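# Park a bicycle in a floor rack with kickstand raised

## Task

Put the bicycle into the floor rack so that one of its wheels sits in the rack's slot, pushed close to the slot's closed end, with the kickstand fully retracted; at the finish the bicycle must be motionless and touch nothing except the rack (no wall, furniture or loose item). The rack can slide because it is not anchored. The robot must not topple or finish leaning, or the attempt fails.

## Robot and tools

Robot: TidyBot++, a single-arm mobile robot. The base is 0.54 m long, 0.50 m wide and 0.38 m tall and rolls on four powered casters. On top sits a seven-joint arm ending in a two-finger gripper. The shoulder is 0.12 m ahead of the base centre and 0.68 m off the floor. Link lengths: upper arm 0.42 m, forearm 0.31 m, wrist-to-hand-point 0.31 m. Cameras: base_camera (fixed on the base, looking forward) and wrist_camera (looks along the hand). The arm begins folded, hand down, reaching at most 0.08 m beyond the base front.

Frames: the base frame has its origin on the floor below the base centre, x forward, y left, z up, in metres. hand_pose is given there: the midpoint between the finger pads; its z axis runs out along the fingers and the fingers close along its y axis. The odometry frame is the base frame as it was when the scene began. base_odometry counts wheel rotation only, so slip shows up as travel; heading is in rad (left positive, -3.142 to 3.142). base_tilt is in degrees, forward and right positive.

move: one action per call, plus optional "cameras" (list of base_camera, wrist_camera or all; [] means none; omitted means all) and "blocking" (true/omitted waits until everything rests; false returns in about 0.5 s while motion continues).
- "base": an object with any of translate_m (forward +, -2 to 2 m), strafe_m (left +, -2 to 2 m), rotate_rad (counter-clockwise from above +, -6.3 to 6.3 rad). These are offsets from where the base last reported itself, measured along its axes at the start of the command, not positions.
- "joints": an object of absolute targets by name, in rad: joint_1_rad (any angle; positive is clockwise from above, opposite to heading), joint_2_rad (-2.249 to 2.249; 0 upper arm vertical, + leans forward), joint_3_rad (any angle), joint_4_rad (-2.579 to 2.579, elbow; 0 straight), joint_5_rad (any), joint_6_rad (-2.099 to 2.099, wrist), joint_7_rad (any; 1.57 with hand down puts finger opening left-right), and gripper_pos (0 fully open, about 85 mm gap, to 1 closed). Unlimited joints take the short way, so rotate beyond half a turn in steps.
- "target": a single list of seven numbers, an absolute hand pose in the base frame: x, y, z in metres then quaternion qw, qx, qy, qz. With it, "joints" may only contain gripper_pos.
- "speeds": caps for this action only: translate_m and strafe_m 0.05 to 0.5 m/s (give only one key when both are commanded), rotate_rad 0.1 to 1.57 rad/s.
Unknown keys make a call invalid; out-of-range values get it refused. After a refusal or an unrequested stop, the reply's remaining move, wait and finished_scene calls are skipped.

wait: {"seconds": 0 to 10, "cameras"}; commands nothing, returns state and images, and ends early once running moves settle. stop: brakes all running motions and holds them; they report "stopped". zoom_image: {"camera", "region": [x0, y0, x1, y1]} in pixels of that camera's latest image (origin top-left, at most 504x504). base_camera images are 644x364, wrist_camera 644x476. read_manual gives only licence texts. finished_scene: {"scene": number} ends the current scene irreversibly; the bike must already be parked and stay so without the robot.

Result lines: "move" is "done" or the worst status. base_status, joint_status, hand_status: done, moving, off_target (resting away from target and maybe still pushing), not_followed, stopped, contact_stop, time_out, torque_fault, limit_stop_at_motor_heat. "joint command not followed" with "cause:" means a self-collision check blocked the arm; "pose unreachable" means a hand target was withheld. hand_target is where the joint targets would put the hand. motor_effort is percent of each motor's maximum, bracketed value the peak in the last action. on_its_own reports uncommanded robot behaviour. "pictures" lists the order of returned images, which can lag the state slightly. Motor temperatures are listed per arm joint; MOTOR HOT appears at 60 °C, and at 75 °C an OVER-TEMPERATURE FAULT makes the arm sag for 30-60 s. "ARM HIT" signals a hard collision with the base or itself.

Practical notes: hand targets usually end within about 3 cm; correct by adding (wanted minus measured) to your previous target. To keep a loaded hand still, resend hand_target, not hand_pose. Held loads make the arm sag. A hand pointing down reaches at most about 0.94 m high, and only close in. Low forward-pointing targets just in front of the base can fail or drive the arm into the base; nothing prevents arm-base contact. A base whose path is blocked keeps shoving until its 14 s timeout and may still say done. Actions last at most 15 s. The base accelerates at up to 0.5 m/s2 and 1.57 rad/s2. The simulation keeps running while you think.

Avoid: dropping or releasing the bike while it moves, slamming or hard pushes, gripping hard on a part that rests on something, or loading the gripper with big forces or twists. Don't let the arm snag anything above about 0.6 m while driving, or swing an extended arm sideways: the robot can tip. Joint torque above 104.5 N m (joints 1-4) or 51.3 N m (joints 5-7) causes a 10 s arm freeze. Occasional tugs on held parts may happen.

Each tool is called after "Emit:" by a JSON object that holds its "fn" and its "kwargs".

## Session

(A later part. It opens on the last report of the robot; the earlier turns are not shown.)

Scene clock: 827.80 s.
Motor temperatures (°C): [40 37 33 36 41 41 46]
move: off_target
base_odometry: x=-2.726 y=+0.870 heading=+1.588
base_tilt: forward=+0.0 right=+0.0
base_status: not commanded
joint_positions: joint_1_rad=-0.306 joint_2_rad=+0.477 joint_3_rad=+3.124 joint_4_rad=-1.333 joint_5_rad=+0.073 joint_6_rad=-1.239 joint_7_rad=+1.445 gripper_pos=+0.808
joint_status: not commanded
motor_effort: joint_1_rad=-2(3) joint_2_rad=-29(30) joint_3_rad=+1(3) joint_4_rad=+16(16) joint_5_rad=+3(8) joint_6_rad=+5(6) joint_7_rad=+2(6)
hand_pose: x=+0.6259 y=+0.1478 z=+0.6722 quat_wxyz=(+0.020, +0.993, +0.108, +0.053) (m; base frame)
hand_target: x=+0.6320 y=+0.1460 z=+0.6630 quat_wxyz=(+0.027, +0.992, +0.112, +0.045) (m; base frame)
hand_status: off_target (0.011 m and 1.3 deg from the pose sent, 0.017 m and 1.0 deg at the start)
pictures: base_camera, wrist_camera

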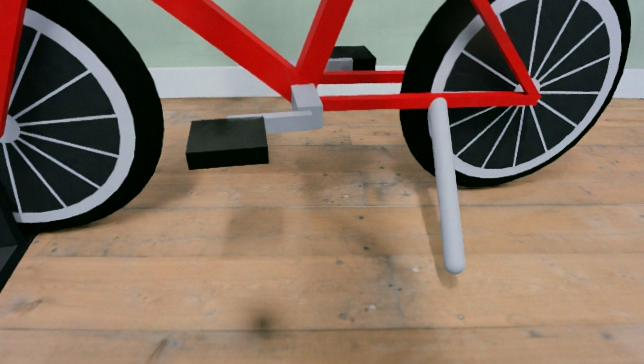

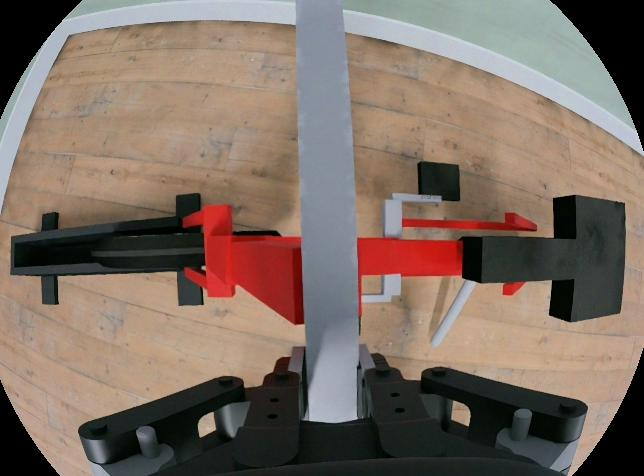

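Emit:
{"fn": "move", "kwargs": {"target": [0.634, 0.144, 0.663, 0.0284, 0.9903, 0.1392, 0.0440], "cameras": ["wrist_camera"]}}

Emit:
{"fn": "move", "kwargs": {"base": {"translate_m": -0.0155, "strafe_m": 0.058}, "speeds": {"strafe_m": 0.08}}}

Emit:
{"fn": "zoom_image", "kwargs": {"camera": "wrist_camera", "region": [0, 170, 300, 330]}}

Scene clock: 838.73 s.
Motor temperatures (°C): [40 37 33 36 41 41 46]
move: off_target
base_odometry: x=-2.726 y=+0.870 heading=+1.588
base_tilt: forward=+0.0 right=+0.1
base_status: not commanded
joint_positions: joint_1_rad=-0.302 joint_2_rad=+0.480 joint_3_rad=+3.121 joint_4_rad=-1.326 joint_5_rad=+0.073 joint_6_rad=-1.239 joint_7_rad=+1.463 gripper_pos=+0.808
joint_status: not commanded
motor_effort: joint_1_rad=-2(3) joint_2_rad=-29(30) joint_3_rad=+1(2) joint_4_rad=+15(16) joint_5_rad=+5(6) joint_6_rad=+3(5) joint_7_rad=+3(4)
hand_pose: x=+0.6285 y=+0.1479 z=+0.6725 quat_wxyz=(+0.019, +0.992, +0.116, +0.054) (m; base frame)
hand_target: x=+0.6340 y=+0.1440 z=+0.6630 quat_wxyz=(+0.028, +0.989, +0.139, +0.044) (m; base frame)
hand_status: off_target (0.012 m and 3.1 deg from the pose sent, 0.013 m and 3.9 deg at the start)
pictures: wrist_camera

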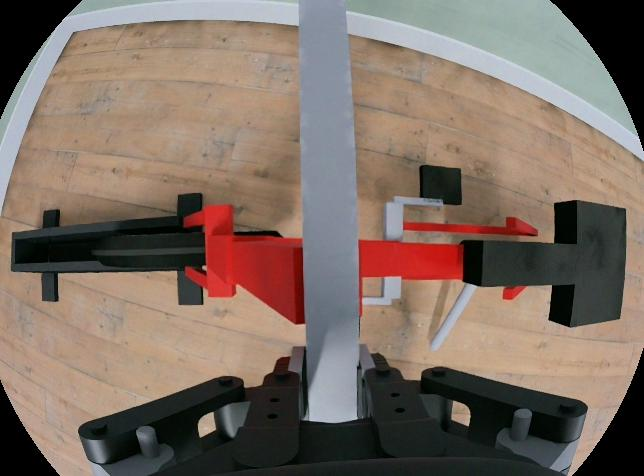

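Scene clock: 840.00 s.
Motor temperatures (°C): [40 37 33 36 41 41 46]
move: done
base_odometry: x=-2.783 y=+0.853 heading=+1.588
base_tilt: forward=+0.0 right=+0.0
base_status: done
joint_positions: joint_1_rad=-0.259 joint_2_rad=+0.478 joint_3_rad=+3.142 joint_4_rad=-1.326 joint_5_rad=+0.074 joint_6_rad=-1.247 joint_7_rad=+1.464 gripper_pos=+0.808
joint_status: not commanded
motor_effort: joint_1_rad=-9(12) joint_2_rad=-23(30) joint_3_rad=-4(6) joint_4_rad=+15(17) joint_5_rad=-3(5) joint_6_rad=+8(10) joint_7_rad=-2(3)
hand_pose: x=+0.6346 y=+0.1150 z=+0.6737 quat_wxyz=(+0.027, +0.995, +0.086, +0.051) (m; base frame)
hand_target: x=+0.6340 y=+0.1440 z=+0.6630 quat_wxyz=(+0.028, +0.989, +0.139, +0.044) (m; base frame)
hand_status: not commanded
pictures: base_camera, wrist_camera

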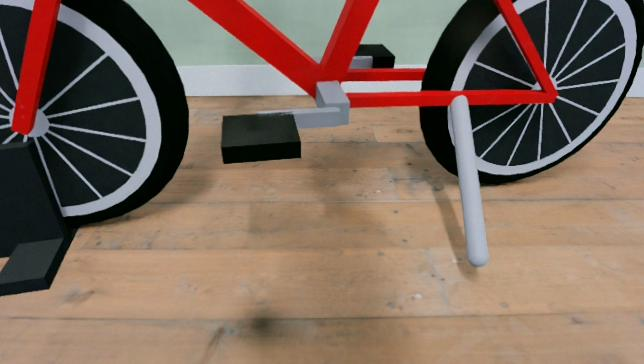

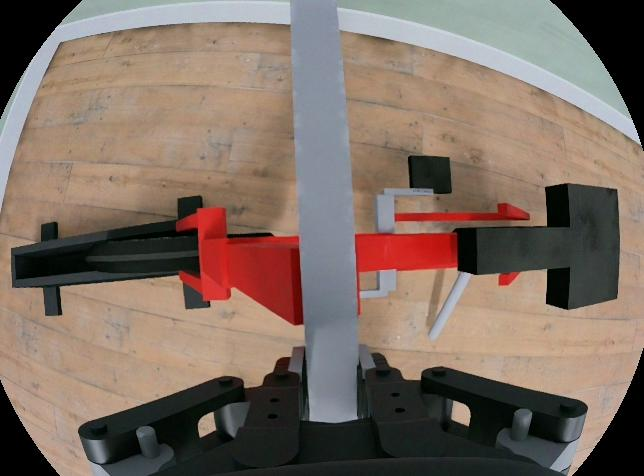

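Scaled by 1.680.

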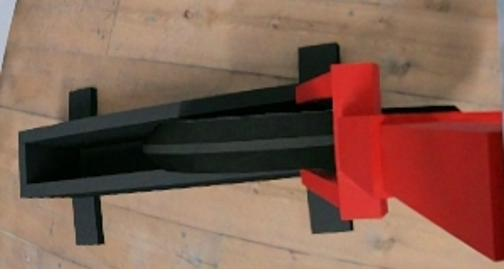

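Emit:
{"fn": "zoom_image", "kwargs": {"camera": "base_camera", "region": [0, 60, 140, 240]}}

Emit:
{"fn": "zoom_image", "kwargs": {"camera": "wrist_camera", "region": [150, 190, 260, 320]}}

Scaled by 2.800.

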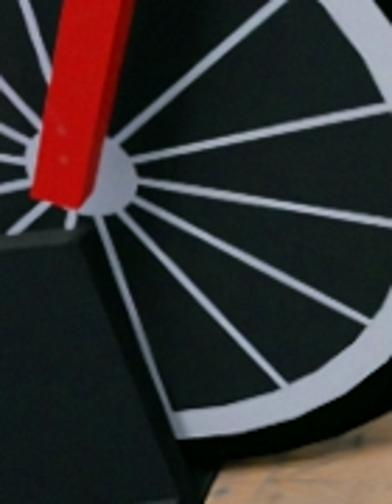

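Scaled by 3.877.

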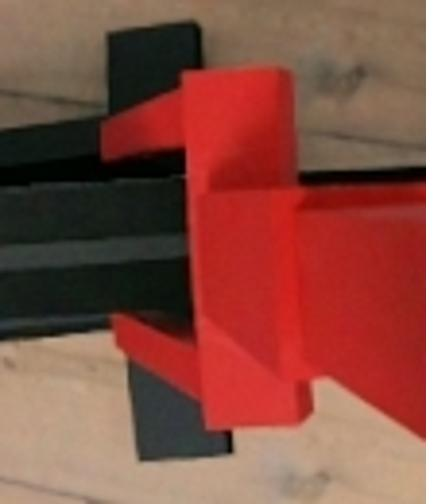

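Emit:
{"fn": "move", "kwargs": {"target": [0.634, 0.140, 0.663, 0.0302, 0.9825, 0.1810, 0.0426]}}

Scene clock: 860.47 s.
Motor temperatures (°C): [40 37 33 36 41 41 46]
move: off_target
base_odometry: x=-2.783 y=+0.853 heading=+1.588
base_tilt: forward=+0.0 right=+0.0
base_status: not commanded
joint_positions: joint_1_rad=-0.250 joint_2_rad=+0.481 joint_3_rad=+3.134 joint_4_rad=-1.320 joint_5_rad=+0.074 joint_6_rad=-1.247 joint_7_rad=+1.521 gripper_pos=+0.808
joint_status: not commanded
motor_effort: joint_1_rad=-9(10) joint_2_rad=-29(29) joint_3_rad=-4(5) joint_4_rad=+14(15) joint_5_rad=+1(3) joint_6_rad=+3(8) joint_7_rad=+3(4)
hand_pose: x=+0.6369 y=+0.1144 z=+0.6740 quat_wxyz=(+0.027, +0.992, +0.113, +0.051) (m; base frame)
hand_target: x=+0.6340 y=+0.1400 z=+0.6630 quat_wxyz=(+0.030, +0.982, +0.181, +0.043) (m; base frame)
hand_status: off_target (0.028 m and 8.0 deg from the pose sent, 0.027 m and 11.1 deg at the start)
pictures: base_camera, wrist_camera

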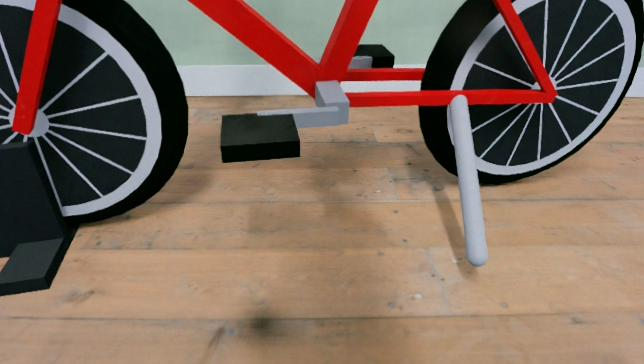

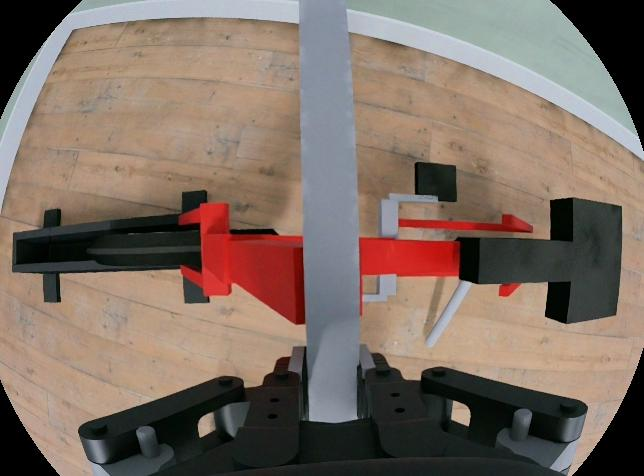

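Emit:
{"fn": "move", "kwargs": {"target": [0.627, 0.168, 0.663, 0.0302, 0.9825, 0.1810, 0.0426]}}

Scene clock: 863.00 s.
Motor temperatures (°C): [40 37 33 36 41 41 46]
move: off_target
base_odometry: x=-2.783 y=+0.853 heading=+1.588
base_tilt: forward=-0.1 right=+0.0
base_status: not commanded
joint_positions: joint_1_rad=-0.260 joint_2_rad=+0.481 joint_3_rad=+3.141 joint_4_rad=-1.319 joint_5_rad=+0.078 joint_6_rad=-1.247 joint_7_rad=+1.521 gripper_pos=+0.808
joint_status: not commanded
motor_effort: joint_1_rad=-15(15) joint_2_rad=-28(30) joint_3_rad=-9(9) joint_4_rad=+15(15) joint_5_rad=-3(3) joint_6_rad=+4(4) joint_7_rad=+3(4)
hand_pose: x=+0.6371 y=+0.1156 z=+0.6741 quat_wxyz=(+0.030, +0.992, +0.115, +0.052) (m; base frame)
hand_target: x=+0.6270 y=+0.1680 z=+0.6630 quat_wxyz=(+0.030, +0.982, +0.181, +0.043) (m; base frame)
hand_status: off_target (0.054 m and 7.7 deg from the pose sent, 0.056 m and 8.0 deg at the start)
pictures: base_camera, wrist_camera

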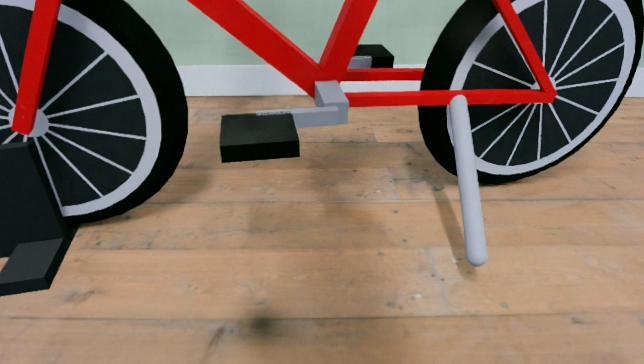

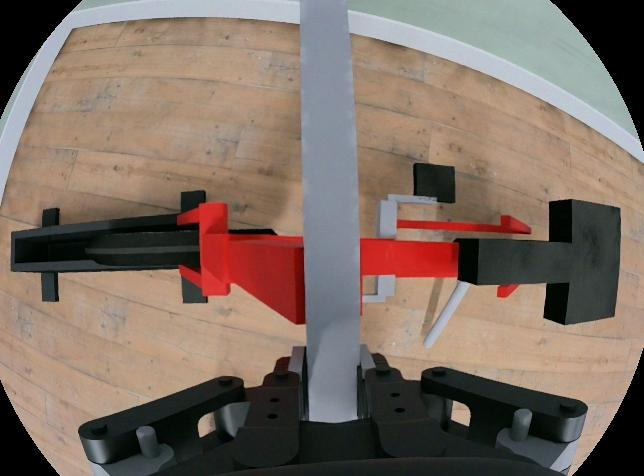

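Emit:
{"fn": "zoom_image", "kwargs": {"camera": "wrist_camera", "region": [0, 200, 110, 310]}}

Emit:
{"fn": "zoom_image", "kwargs": {"camera": "base_camera", "region": [0, 130, 120, 300]}}

Scaled by 4.582.

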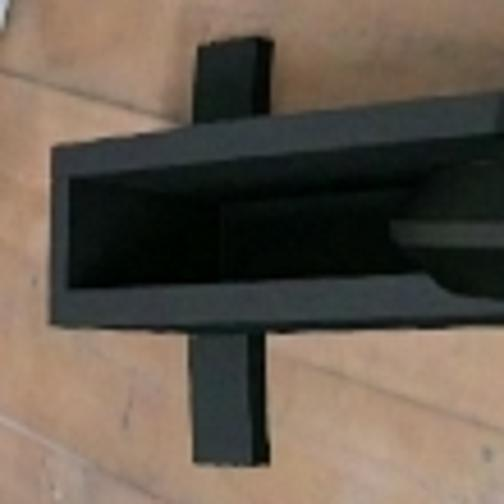

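Scaled by 2.965.

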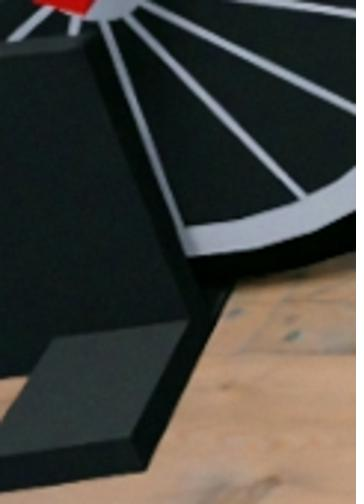

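Emit:
{"fn": "move", "kwargs": {"target": [0.630, 0.140, 0.71, 0.0302, 0.9825, 0.1810, 0.0426]}}

Emit:
{"fn": "move", "kwargs": {"target": [0.630, 0.140, 0.75, 0.0302, 0.9825, 0.1810, 0.0426]}}

Scene clock: 885.33 s.
Motor temperatures (°C): [40 37 33 36 41 41 46]
move: off_target
base_odometry: x=-2.783 y=+0.853 heading=+1.588
base_tilt: forward=-0.1 right=+0.0
base_status: not commanded
joint_positions: joint_1_rad=-0.255 joint_2_rad=+0.512 joint_3_rad=+3.137 joint_4_rad=-1.261 joint_5_rad=+0.078 joint_6_rad=-1.301 joint_7_rad=+1.525 gripper_pos=+0.808
joint_status: not commanded
motor_effort: joint_1_rad=-8(15) joint_2_rad=-41(42) joint_3_rad=-3(8) joint_4_rad=+20(21) joint_5_rad=+2(3) joint_6_rad=+1(4) joint_7_rad=+2(4)
hand_pose: x=+0.6423 y=+0.1158 z=+0.6757 quat_wxyz=(+0.031, +0.992, +0.115, +0.039) (m; base frame)
hand_target: x=+0.6300 y=+0.1400 z=+0.7100 quat_wxyz=(+0.030, +0.982, +0.181, +0.043) (m; base frame)
hand_status: off_target (0.044 m and 7.6 deg from the pose sent, 0.044 m and 7.7 deg at the start)
pictures: base_camera, wrist_camera

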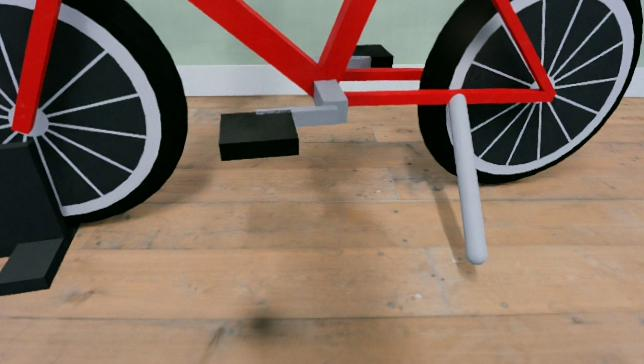

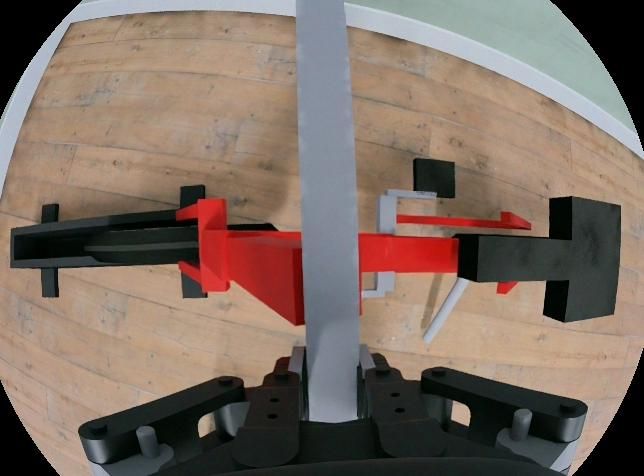

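Scene clock: 886.30 s.
Motor temperatures (°C): [40 37 33 36 41 41 46]
move: off_target
base_odometry: x=-2.783 y=+0.853 heading=+1.588
base_tilt: forward=+0.0 right=+0.1
base_status: not commanded
joint_positions: joint_1_rad=-0.258 joint_2_rad=+0.563 joint_3_rad=+3.130 joint_4_rad=-1.167 joint_5_rad=+0.078 joint_6_rad=-1.400 joint_7_rad=+1.526 gripper_pos=+0.808
joint_status: not commanded
motor_effort: joint_1_rad=-4(8) joint_2_rad=-53(53) joint_3_rad=-1(3) joint_4_rad=+24(25) joint_5_rad=+5(5) joint_6_rad=-3(3) joint_7_rad=+2(2)
hand_pose: x=+0.6446 y=+0.1209 z=+0.6773 quat_wxyz=(+0.034, +0.992, +0.117, +0.011) (m; base frame)
hand_target: x=+0.6300 y=+0.1400 z=+0.7500 quat_wxyz=(+0.030, +0.982, +0.181, +0.043) (m; base frame)
hand_status: off_target (0.077 m and 8.2 deg from the pose sent, 0.079 m and 7.6 deg at the start)
pictures: base_camera, wrist_camera

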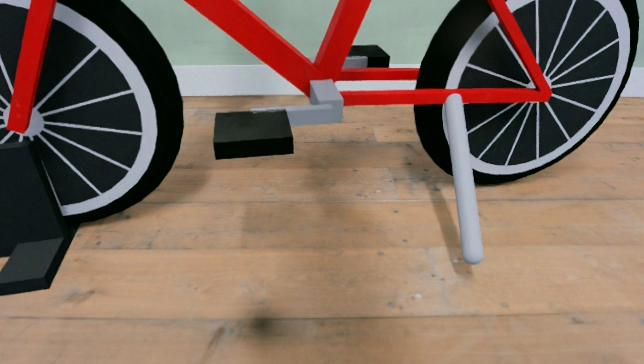

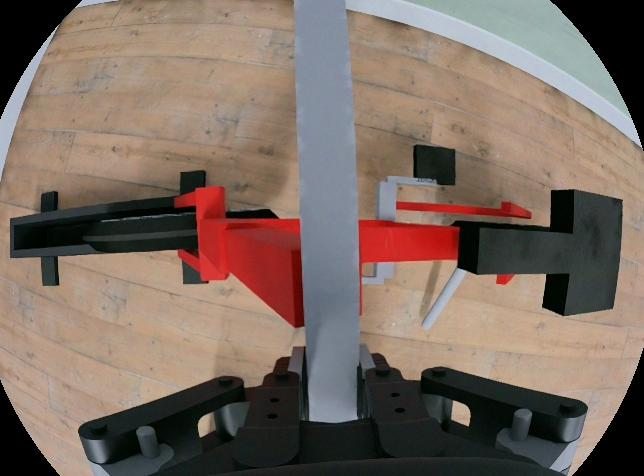

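Emit:
{"fn": "move", "kwargs": {"target": [0.605, 0.180, 0.75, 0.0302, 0.9825, 0.1810, 0.0426]}}

Scene clock: 893.07 s.
Motor temperatures (°C): [40 37 33 36 41 41 46]
move: off_target
base_odometry: x=-2.783 y=+0.853 heading=+1.588
base_tilt: forward=+0.0 right=+0.0
base_status: not commanded
joint_positions: joint_1_rad=-0.309 joint_2_rad=+0.563 joint_3_rad=+3.131 joint_4_rad=-1.166 joint_5_rad=+0.078 joint_6_rad=-1.402 joint_7_rad=+1.515 gripper_pos=+0.808
joint_status: not commanded
motor_effort: joint_1_rad=-11(13) joint_2_rad=-51(53) joint_3_rad=-5(7) joint_4_rad=+21(24) joint_5_rad=+1(5) joint_6_rad=-5(6) joint_7_rad=+7(7)
hand_pose: x=+0.6372 y=+0.1472 z=+0.6775 quat_wxyz=(+0.034, +0.990, +0.137, +0.012) (m; base frame)
hand_target: x=+0.6050 y=+0.1800 z=+0.7500 quat_wxyz=(+0.030, +0.982, +0.181, +0.043) (m; base frame)
hand_status: off_target (0.086 m and 6.2 deg from the pose sent, 0.102 m and 8.2 deg at the start)
pictures: base_camera, wrist_camera

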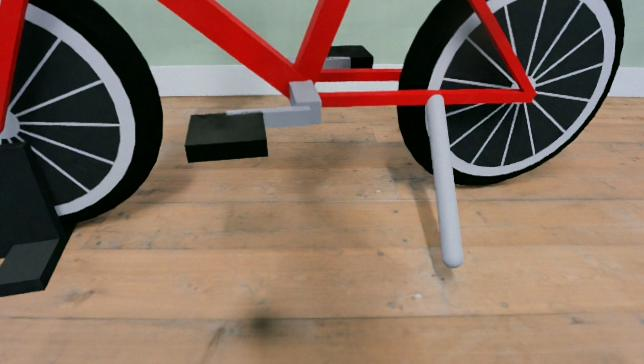

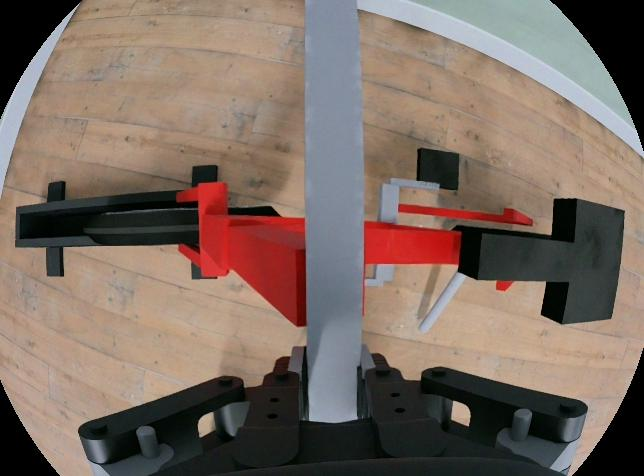

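Emit:
{"fn": "move", "kwargs": {"target": [0.615, 0.165, 0.70, 0.0302, 0.9825, 0.1810, 0.0426], "cameras": []}}

Emit:
{"fn": "move", "kwargs": {"base": {"translate_m": -0.0155, "strafe_m": 0.058}, "speeds": {"strafe_m": 0.08}}}

Scene clock: 900.73 s.
Motor temperatures (°C): [40 38 33 36 41 41 46]
move: off_target
base_odometry: x=-2.783 y=+0.853 heading=+1.588
base_tilt: forward=+0.0 right=+0.0
base_status: not commanded
joint_positions: joint_1_rad=-0.308 joint_2_rad=+0.533 joint_3_rad=+3.130 joint_4_rad=-1.224 joint_5_rad=+0.078 joint_6_rad=-1.357 joint_7_rad=+1.515 gripper_pos=+0.808
joint_status: not commanded
motor_effort: joint_1_rad=-8(11) joint_2_rad=-41(51) joint_3_rad=-3(6) joint_4_rad=+14(22) joint_5_rad=+5(5) joint_6_rad=-8(8) joint_7_rad=+8(8)
hand_pose: x=+0.6307 y=+0.1451 z=+0.6758 quat_wxyz=(+0.032, +0.990, +0.138, +0.020) (m; base frame)
hand_target: x=+0.6150 y=+0.1650 z=+0.7000 quat_wxyz=(+0.030, +0.982, +0.181, +0.043) (m; base frame)
hand_status: off_target (0.035 m and 5.6 deg from the pose sent, 0.036 m and 6.2 deg at the start)
pictures: none
No camera images: "cameras" was empty.

Scene clock: 902.17 s.
Motor temperatures (°C): [40 38 33 36 41 41 46]
move: done
base_odometry: x=-2.841 y=+0.837 heading=+1.589
base_tilt: forward=-0.1 right=+0.0
base_status: done
joint_positions: joint_1_rad=-0.273 joint_2_rad=+0.522 joint_3_rad=+3.138 joint_4_rad=-1.245 joint_5_rad=+0.091 joint_6_rad=-1.357 joint_7_rad=+1.515 gripper_pos=+0.808
joint_status: not commanded
motor_effort: joint_1_rad=-13(20) joint_2_rad=-38(41) joint_3_rad=-6(12) joint_4_rad=+17(18) joint_5_rad=+2(6) joint_6_rad=-3(7) joint_7_rad=+6(8)
hand_pose: x=+0.6303 y=+0.1177 z=+0.6751 quat_wxyz=(+0.041, +0.992, +0.119, +0.016) (m; base frame)
hand_target: x=+0.6150 y=+0.1650 z=+0.7000 quat_wxyz=(+0.030, +0.982, +0.181, +0.043) (m; base frame)
hand_status: not commanded
pictures: base_camera, wrist_camera

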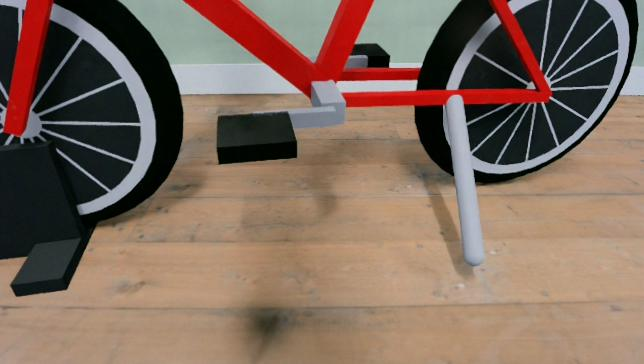

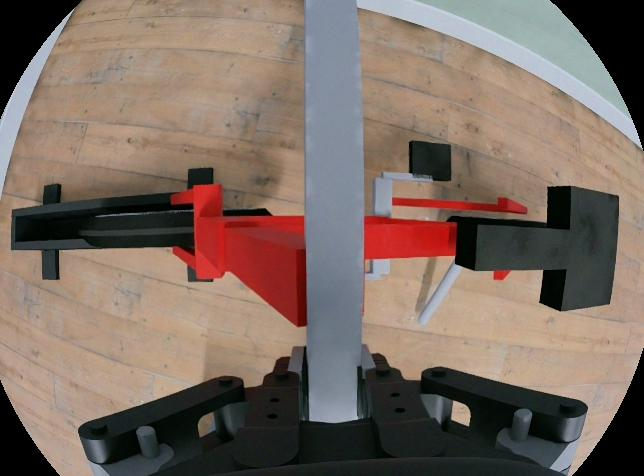

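Emit:
{"fn": "zoom_image", "kwargs": {"camera": "wrist_camera", "region": [0, 150, 220, 300]}}

Emit:
{"fn": "zoom_image", "kwargs": {"camera": "base_camera", "region": [0, 60, 140, 300]}}

Scaled by 2.291.

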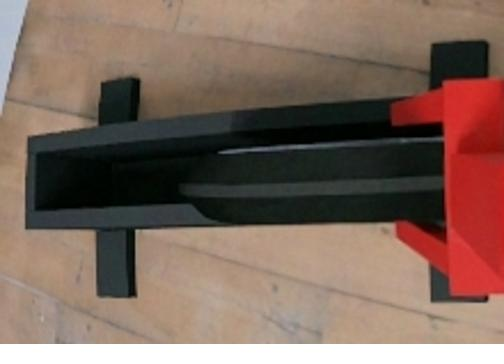

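Scaled by 2.100.

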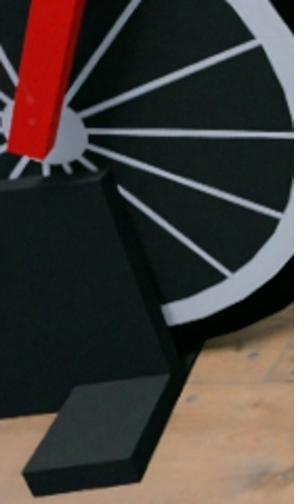

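Emit:
{"fn": "move", "kwargs": {"target": [0.635, 0.165, 0.72, 0.0284, 0.9903, 0.1392, 0.0440]}}

Scene clock: 941.43 s.
Motor temperatures (°C): [40 38 33 36 41 41 46]
move: off_target
base_odometry: x=-2.841 y=+0.837 heading=+1.589
base_tilt: forward=-0.1 right=+0.0
base_status: not commanded
joint_positions: joint_1_rad=-0.290 joint_2_rad=+0.553 joint_3_rad=+3.138 joint_4_rad=-1.185 joint_5_rad=+0.091 joint_6_rad=-1.386 joint_7_rad=+1.515 gripper_pos=+0.808
joint_status: not commanded
motor_effort: joint_1_rad=-9(14) joint_2_rad=-44(45) joint_3_rad=-4(7) joint_4_rad=+21(22) joint_5_rad=+4(5) joint_6_rad=+1(3) joint_7_rad=+5(6)
hand_pose: x=+0.6404 y=+0.1295 z=+0.6776 quat_wxyz=(+0.042, +0.991, +0.126, +0.016) (m; base frame)
hand_target: x=+0.6350 y=+0.1650 z=+0.7200 quat_wxyz=(+0.028, +0.989, +0.139, +0.044) (m; base frame)
hand_status: off_target (0.056 m and 3.8 deg from the pose sent, 0.065 m and 4.2 deg at the start)
pictures: base_camera, wrist_camera

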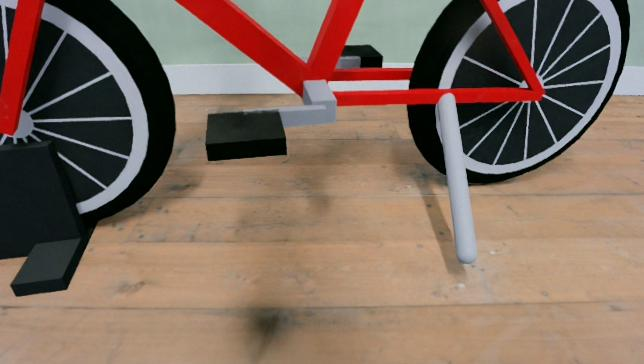

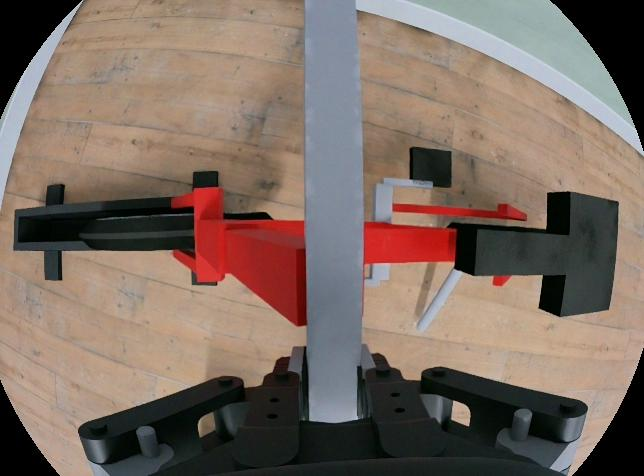

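Emit:
{"fn": "move", "kwargs": {"base": {"translate_m": -0.0155, "strafe_m": 0.058}, "speeds": {"strafe_m": 0.08}}}

Emit:
{"fn": "zoom_image", "kwargs": {"camera": "wrist_camera", "region": [0, 150, 220, 300]}}

Emit:
{"fn": "zoom_image", "kwargs": {"camera": "base_camera", "region": [0, 60, 140, 300]}}

Scene clock: 946.63 s.
Motor temperatures (°C): [40 39 33 36 41 41 46]
move: done
base_odometry: x=-2.899 y=+0.820 heading=+1.589
base_tilt: forward=+0.0 right=+0.0
base_status: done
joint_positions: joint_1_rad=-0.290 joint_2_rad=+0.554 joint_3_rad=+3.144 joint_4_rad=-1.183 joint_5_rad=+0.091 joint_6_rad=-1.386 joint_7_rad=+1.515 gripper_pos=+0.808
joint_status: not commanded
motor_effort: joint_1_rad=-10(14) joint_2_rad=-44(46) joint_3_rad=-3(6) joint_4_rad=+20(23) joint_5_rad=+5(6) joint_6_rad=+1(4) joint_7_rad=+6(6)
hand_pose: x=+0.6417 y=+0.1274 z=+0.6775 quat_wxyz=(+0.043, +0.991, +0.123, +0.017) (m; base frame)
hand_target: x=+0.6350 y=+0.1650 z=+0.7200 quat_wxyz=(+0.028, +0.989, +0.139, +0.044) (m; base frame)
hand_status: not commanded
pictures: base_camera, wrist_camera

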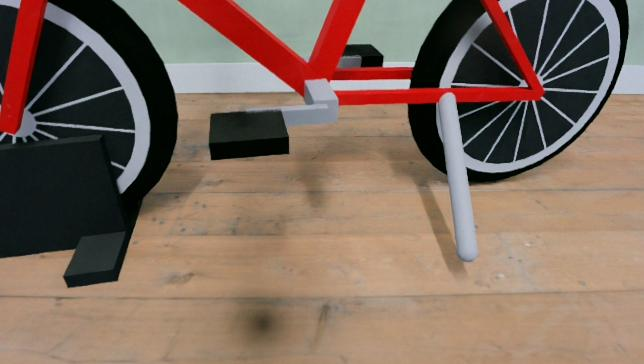

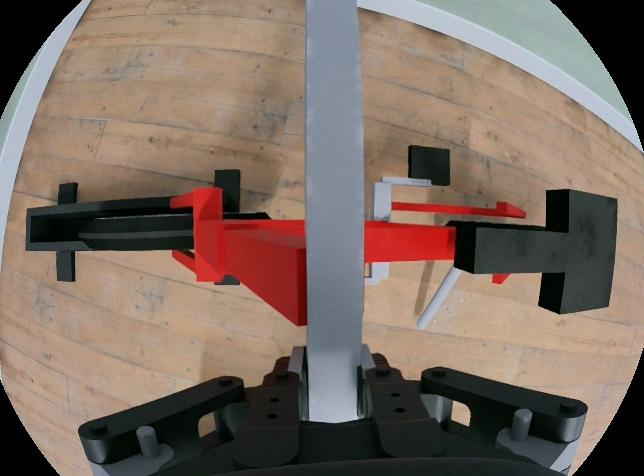

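Scaled by 2.291.

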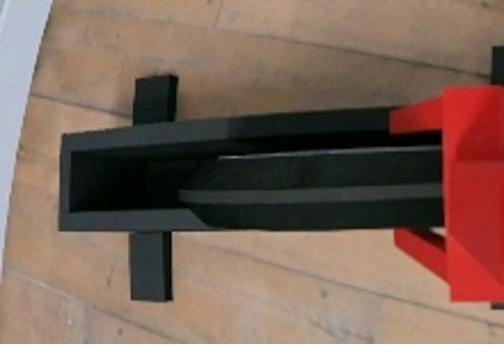

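Scaled by 2.100.

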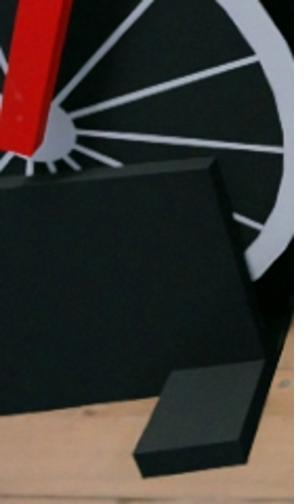

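Emit:
{"fn": "move", "kwargs": {"base": {"translate_m": -0.021, "strafe_m": 0.0775}, "speeds": {"strafe_m": 0.08}}}

Emit:
{"fn": "zoom_image", "kwargs": {"camera": "wrist_camera", "region": [0, 150, 220, 300]}}

Scene clock: 951.40 s.
Motor temperatures (°C): [40 39 33 36 41 41 46]
move: done
base_odometry: x=-2.976 y=+0.798 heading=+1.590
base_tilt: forward=-0.1 right=+0.0
base_status: done
joint_positions: joint_1_rad=-0.283 joint_2_rad=+0.557 joint_3_rad=+3.154 joint_4_rad=-1.180 joint_5_rad=+0.091 joint_6_rad=-1.386 joint_7_rad=+1.515 gripper_pos=+0.808
joint_status: not commanded
motor_effort: joint_1_rad=-11(17) joint_2_rad=-45(46) joint_3_rad=-4(9) joint_4_rad=+21(22) joint_5_rad=+3(5) joint_6_rad=+0(3) joint_7_rad=+4(5)
hand_pose: x=+0.6447 y=+0.1191 z=+0.6773 quat_wxyz=(+0.046, +0.992, +0.115, +0.017) (m; base frame)
hand_target: x=+0.6350 y=+0.1650 z=+0.7200 quat_wxyz=(+0.028, +0.989, +0.139, +0.044) (m; base frame)
hand_status: not commanded
pictures: base_camera, wrist_camera

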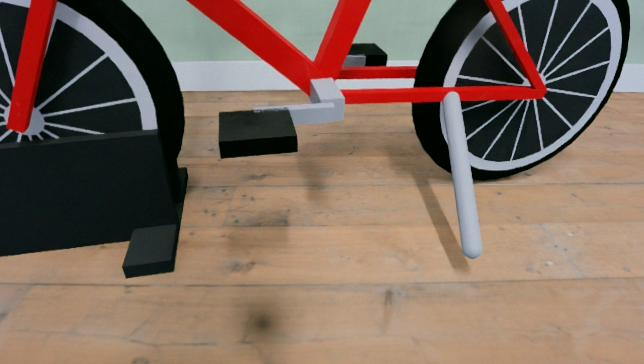

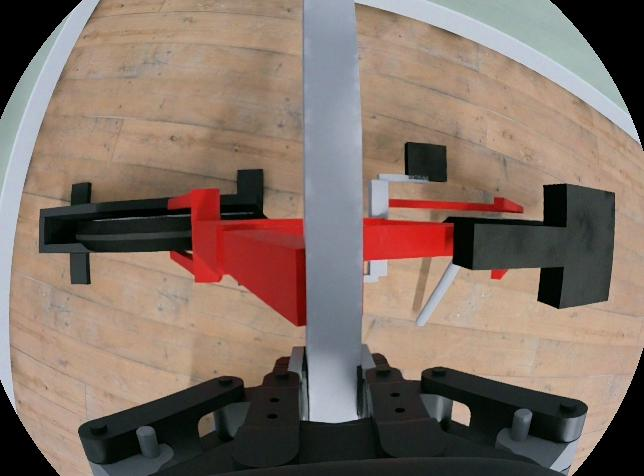

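Scaled by 2.291.

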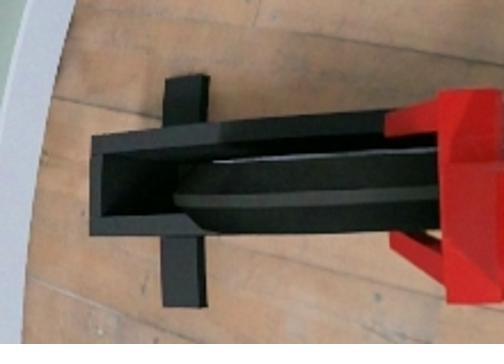

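Emit:
{"fn": "move", "kwargs": {"base": {"translate_m": -0.0155, "strafe_m": 0.058}, "speeds": {"strafe_m": 0.08}}}

Emit:
{"fn": "zoom_image", "kwargs": {"camera": "wrist_camera", "region": [0, 150, 220, 300]}}

Scene clock: 957.87 s.
Motor temperatures (°C): [40 39 33 36 41 41 46]
move: done
base_odometry: x=-3.033 y=+0.781 heading=+1.590
base_tilt: forward=-0.1 right=+0.0
base_status: done
joint_positions: joint_1_rad=-0.273 joint_2_rad=+0.558 joint_3_rad=+3.165 joint_4_rad=-1.179 joint_5_rad=+0.094 joint_6_rad=-1.386 joint_7_rad=+1.515 gripper_pos=+0.808
joint_status: not commanded
motor_effort: joint_1_rad=-13(18) joint_2_rad=-45(47) joint_3_rad=-6(10) joint_4_rad=+20(22) joint_5_rad=+1(5) joint_6_rad=-2(3) joint_7_rad=+2(4)
hand_pose: x=+0.6476 y=+0.1086 z=+0.6770 quat_wxyz=(+0.051, +0.993, +0.107, +0.017) (m; base frame)
hand_target: x=+0.6350 y=+0.1650 z=+0.7200 quat_wxyz=(+0.028, +0.989, +0.139, +0.044) (m; base frame)
hand_status: not commanded
pictures: base_camera, wrist_camera

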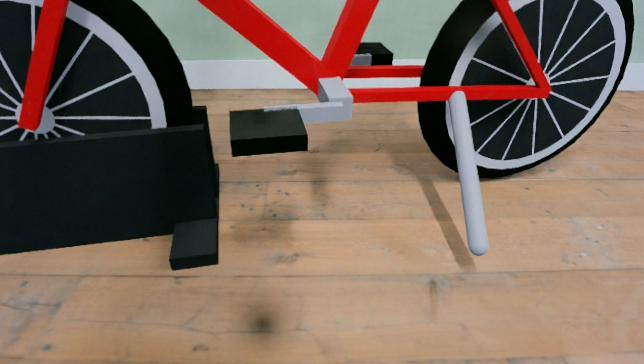

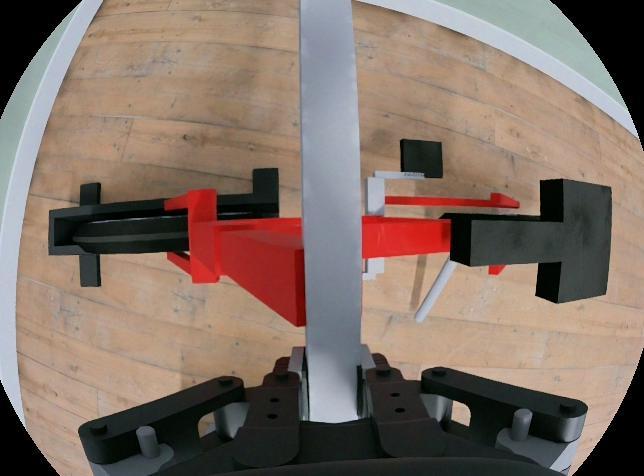

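Scaled by 2.291.

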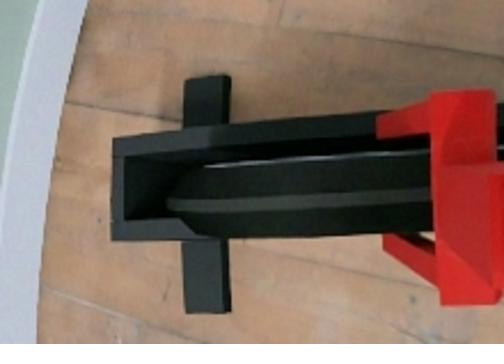

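Emit:
{"fn": "move", "kwargs": {"target": [0.632, 0.175, 0.715, 0.0302, 0.9825, 0.1810, 0.0426], "base": {"translate_m": -0.008, "strafe_m": 0.029}, "speeds": {"strafe_m": 0.08}}}

Emit:
{"fn": "zoom_image", "kwargs": {"camera": "wrist_camera", "region": [0, 150, 220, 300]}}

Scene clock: 962.57 s.
Motor temperatures (°C): [40 39 33 36 41 41 46]
move: off_target
base_odometry: x=-3.062 y=+0.773 heading=+1.590
base_tilt: forward=+0.0 right=+0.0
base_status: done
joint_positions: joint_1_rad=-0.288 joint_2_rad=+0.560 joint_3_rad=+3.149 joint_4_rad=-1.176 joint_5_rad=+0.105 joint_6_rad=-1.386 joint_7_rad=+1.524 gripper_pos=+0.808
joint_status: not commanded
motor_effort: joint_1_rad=-13(21) joint_2_rad=-44(46) joint_3_rad=-6(11) joint_4_rad=+18(21) joint_5_rad=+3(5) joint_6_rad=-3(4) joint_7_rad=+6(6)
hand_pose: x=+0.6461 y=+0.1204 z=+0.6771 quat_wxyz=(+0.051, +0.991, +0.126, +0.018) (m; base frame)
hand_target: x=+0.6320 y=+0.1750 z=+0.7150 quat_wxyz=(+0.030, +0.982, +0.181, +0.043) (m; base frame)
hand_status: off_target (0.068 m and 7.4 deg from the pose sent, 0.078 m and 9.4 deg at the start)
pictures: base_camera, wrist_camera

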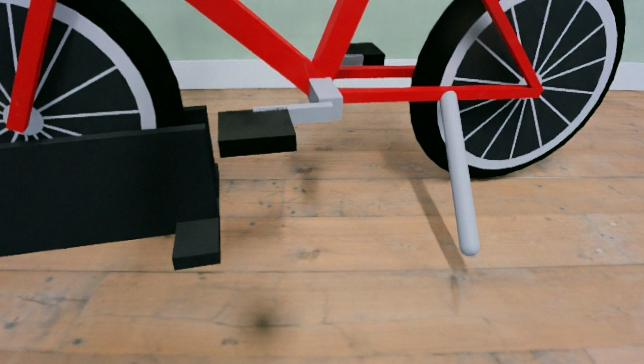

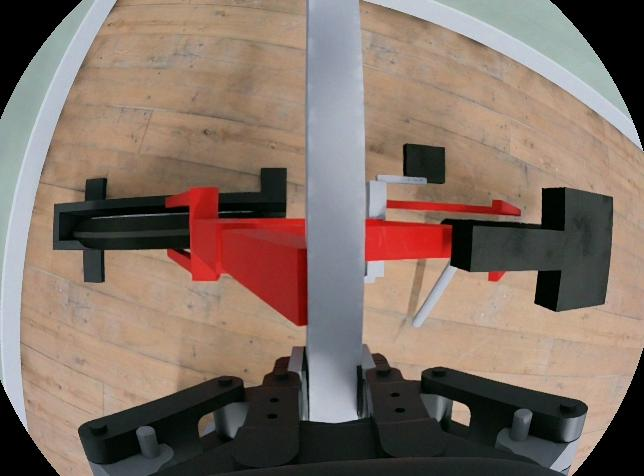

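Scaled by 2.291.

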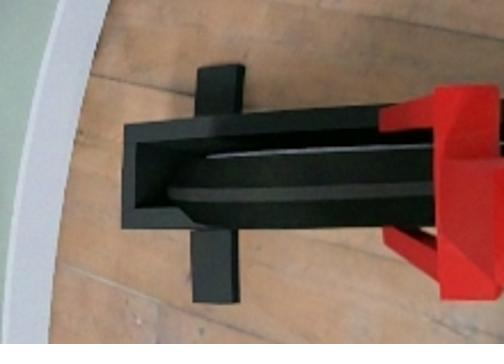

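Emit:
{"fn": "move", "kwargs": {"base": {"translate_m": -0.008, "strafe_m": 0.029}, "speeds": {"strafe_m": 0.08}}}

Emit:
{"fn": "zoom_image", "kwargs": {"camera": "wrist_camera", "region": [0, 150, 220, 300]}}

Scene clock: 973.40 s.
Motor temperatures (°C): [40 39 33 36 41 41 46]
move: done
base_odometry: x=-3.091 y=+0.765 heading=+1.590
base_tilt: forward=+0.0 right=+0.0
base_status: done
joint_positions: joint_1_rad=-0.282 joint_2_rad=+0.560 joint_3_rad=+3.152 joint_4_rad=-1.176 joint_5_rad=+0.107 joint_6_rad=-1.386 joint_7_rad=+1.524 gripper_pos=+0.808
joint_status: not commanded
motor_effort: joint_1_rad=-13(20) joint_2_rad=-44(45) joint_3_rad=-6(12) joint_4_rad=+19(21) joint_5_rad=+3(5) joint_6_rad=-2(3) joint_7_rad=+6(6)
hand_pose: x=+0.6475 y=+0.1156 z=+0.6771 quat_wxyz=(+0.053, +0.991, +0.122, +0.018) (m; base frame)
hand_target: x=+0.6320 y=+0.1750 z=+0.7150 quat_wxyz=(+0.030, +0.982, +0.181, +0.043) (m; base frame)
hand_status: not commanded
pictures: base_camera, wrist_camera

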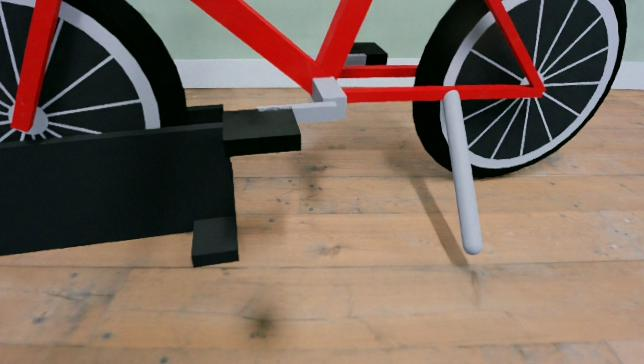

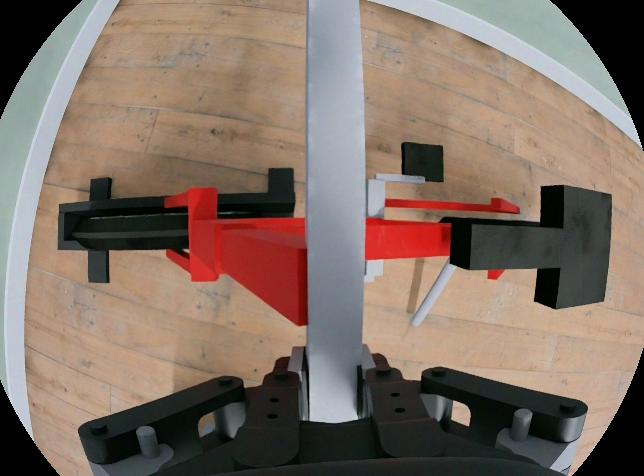

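Scaled by 2.291.

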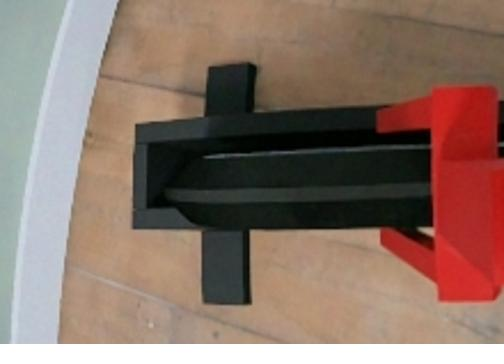

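Emit:
{"fn": "move", "kwargs": {"base": {"translate_m": -0.0065, "strafe_m": 0.024}, "speeds": {"strafe_m": 0.08}}}

Emit:
{"fn": "zoom_image", "kwargs": {"camera": "wrist_camera", "region": [0, 150, 220, 300]}}

Scene clock: 978.30 s.
Motor temperatures (°C): [40 39 33 36 41 41 46]
move: done
base_odometry: x=-3.115 y=+0.758 heading=+1.591
base_tilt: forward=-0.1 right=+0.0
base_status: done
joint_positions: joint_1_rad=-0.277 joint_2_rad=+0.561 joint_3_rad=+3.155 joint_4_rad=-1.175 joint_5_rad=+0.107 joint_6_rad=-1.386 joint_7_rad=+1.524 gripper_pos=+0.808
joint_status: not commanded
motor_effort: joint_1_rad=-15(20) joint_2_rad=-44(45) joint_3_rad=-7(11) joint_4_rad=+19(21) joint_5_rad=+2(5) joint_6_rad=+0(2) joint_7_rad=+5(6)
hand_pose: x=+0.6485 y=+0.1116 z=+0.6770 quat_wxyz=(+0.054, +0.991, +0.118, +0.018) (m; base frame)
hand_target: x=+0.6320 y=+0.1750 z=+0.7150 quat_wxyz=(+0.030, +0.982, +0.181, +0.043) (m; base frame)
hand_status: not commanded
pictures: base_camera, wrist_camera

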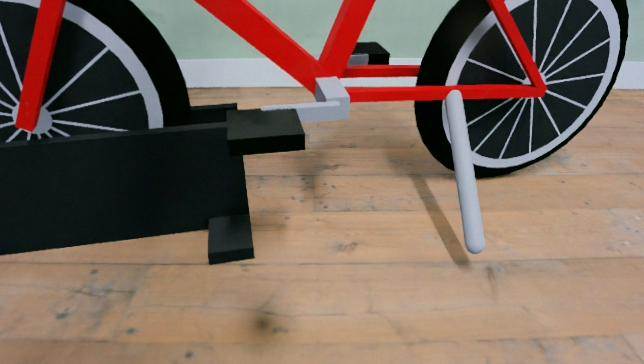

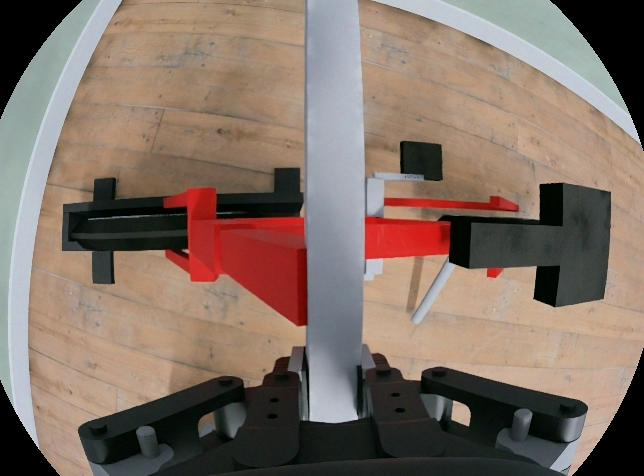

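Scaled by 2.291.

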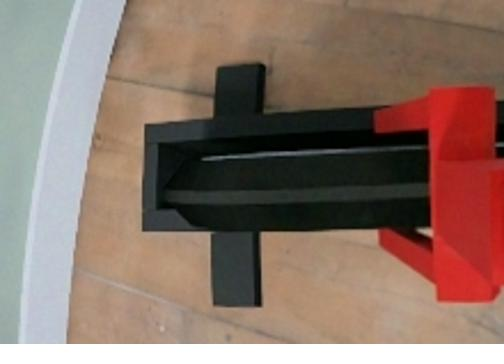

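Emit:
{"fn": "move", "kwargs": {"target": [0.645, 0.150, 0.680, 0.0302, 0.9825, 0.1810, 0.0426]}}

Scene clock: 981.97 s.
Motor temperatures (°C): [40 39 33 36 41 41 46]
move: off_target
base_odometry: x=-3.115 y=+0.758 heading=+1.591
base_tilt: forward=+0.0 right=+0.0
base_status: not commanded
joint_positions: joint_1_rad=-0.267 joint_2_rad=+0.553 joint_3_rad=+3.145 joint_4_rad=-1.191 joint_5_rad=+0.107 joint_6_rad=-1.371 joint_7_rad=+1.524 gripper_pos=+0.808
joint_status: not commanded
motor_effort: joint_1_rad=-9(15) joint_2_rad=-35(44) joint_3_rad=-2(7) joint_4_rad=+14(20) joint_5_rad=+5(5) joint_6_rad=-1(2) joint_7_rad=+5(5)
hand_pose: x=+0.6478 y=+0.1105 z=+0.6761 quat_wxyz=(+0.051, +0.991, +0.118, +0.021) (m; base frame)
hand_target: x=+0.6450 y=+0.1500 z=+0.6800 quat_wxyz=(+0.030, +0.982, +0.181, +0.043) (m; base frame)
hand_status: off_target (0.040 m and 8.0 deg from the pose sent, 0.039 m and 8.2 deg at the start)
pictures: base_camera, wrist_camera

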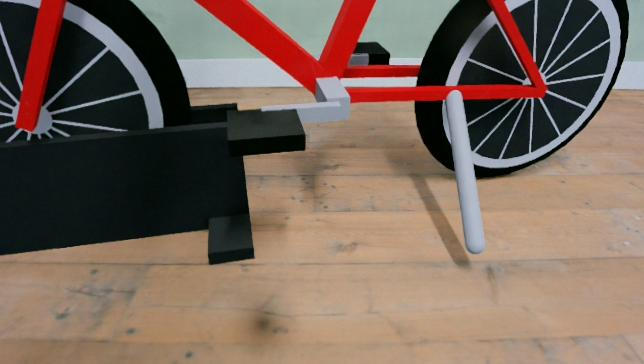

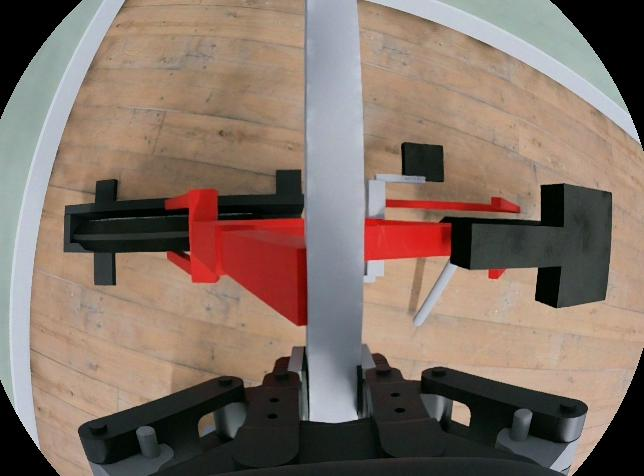

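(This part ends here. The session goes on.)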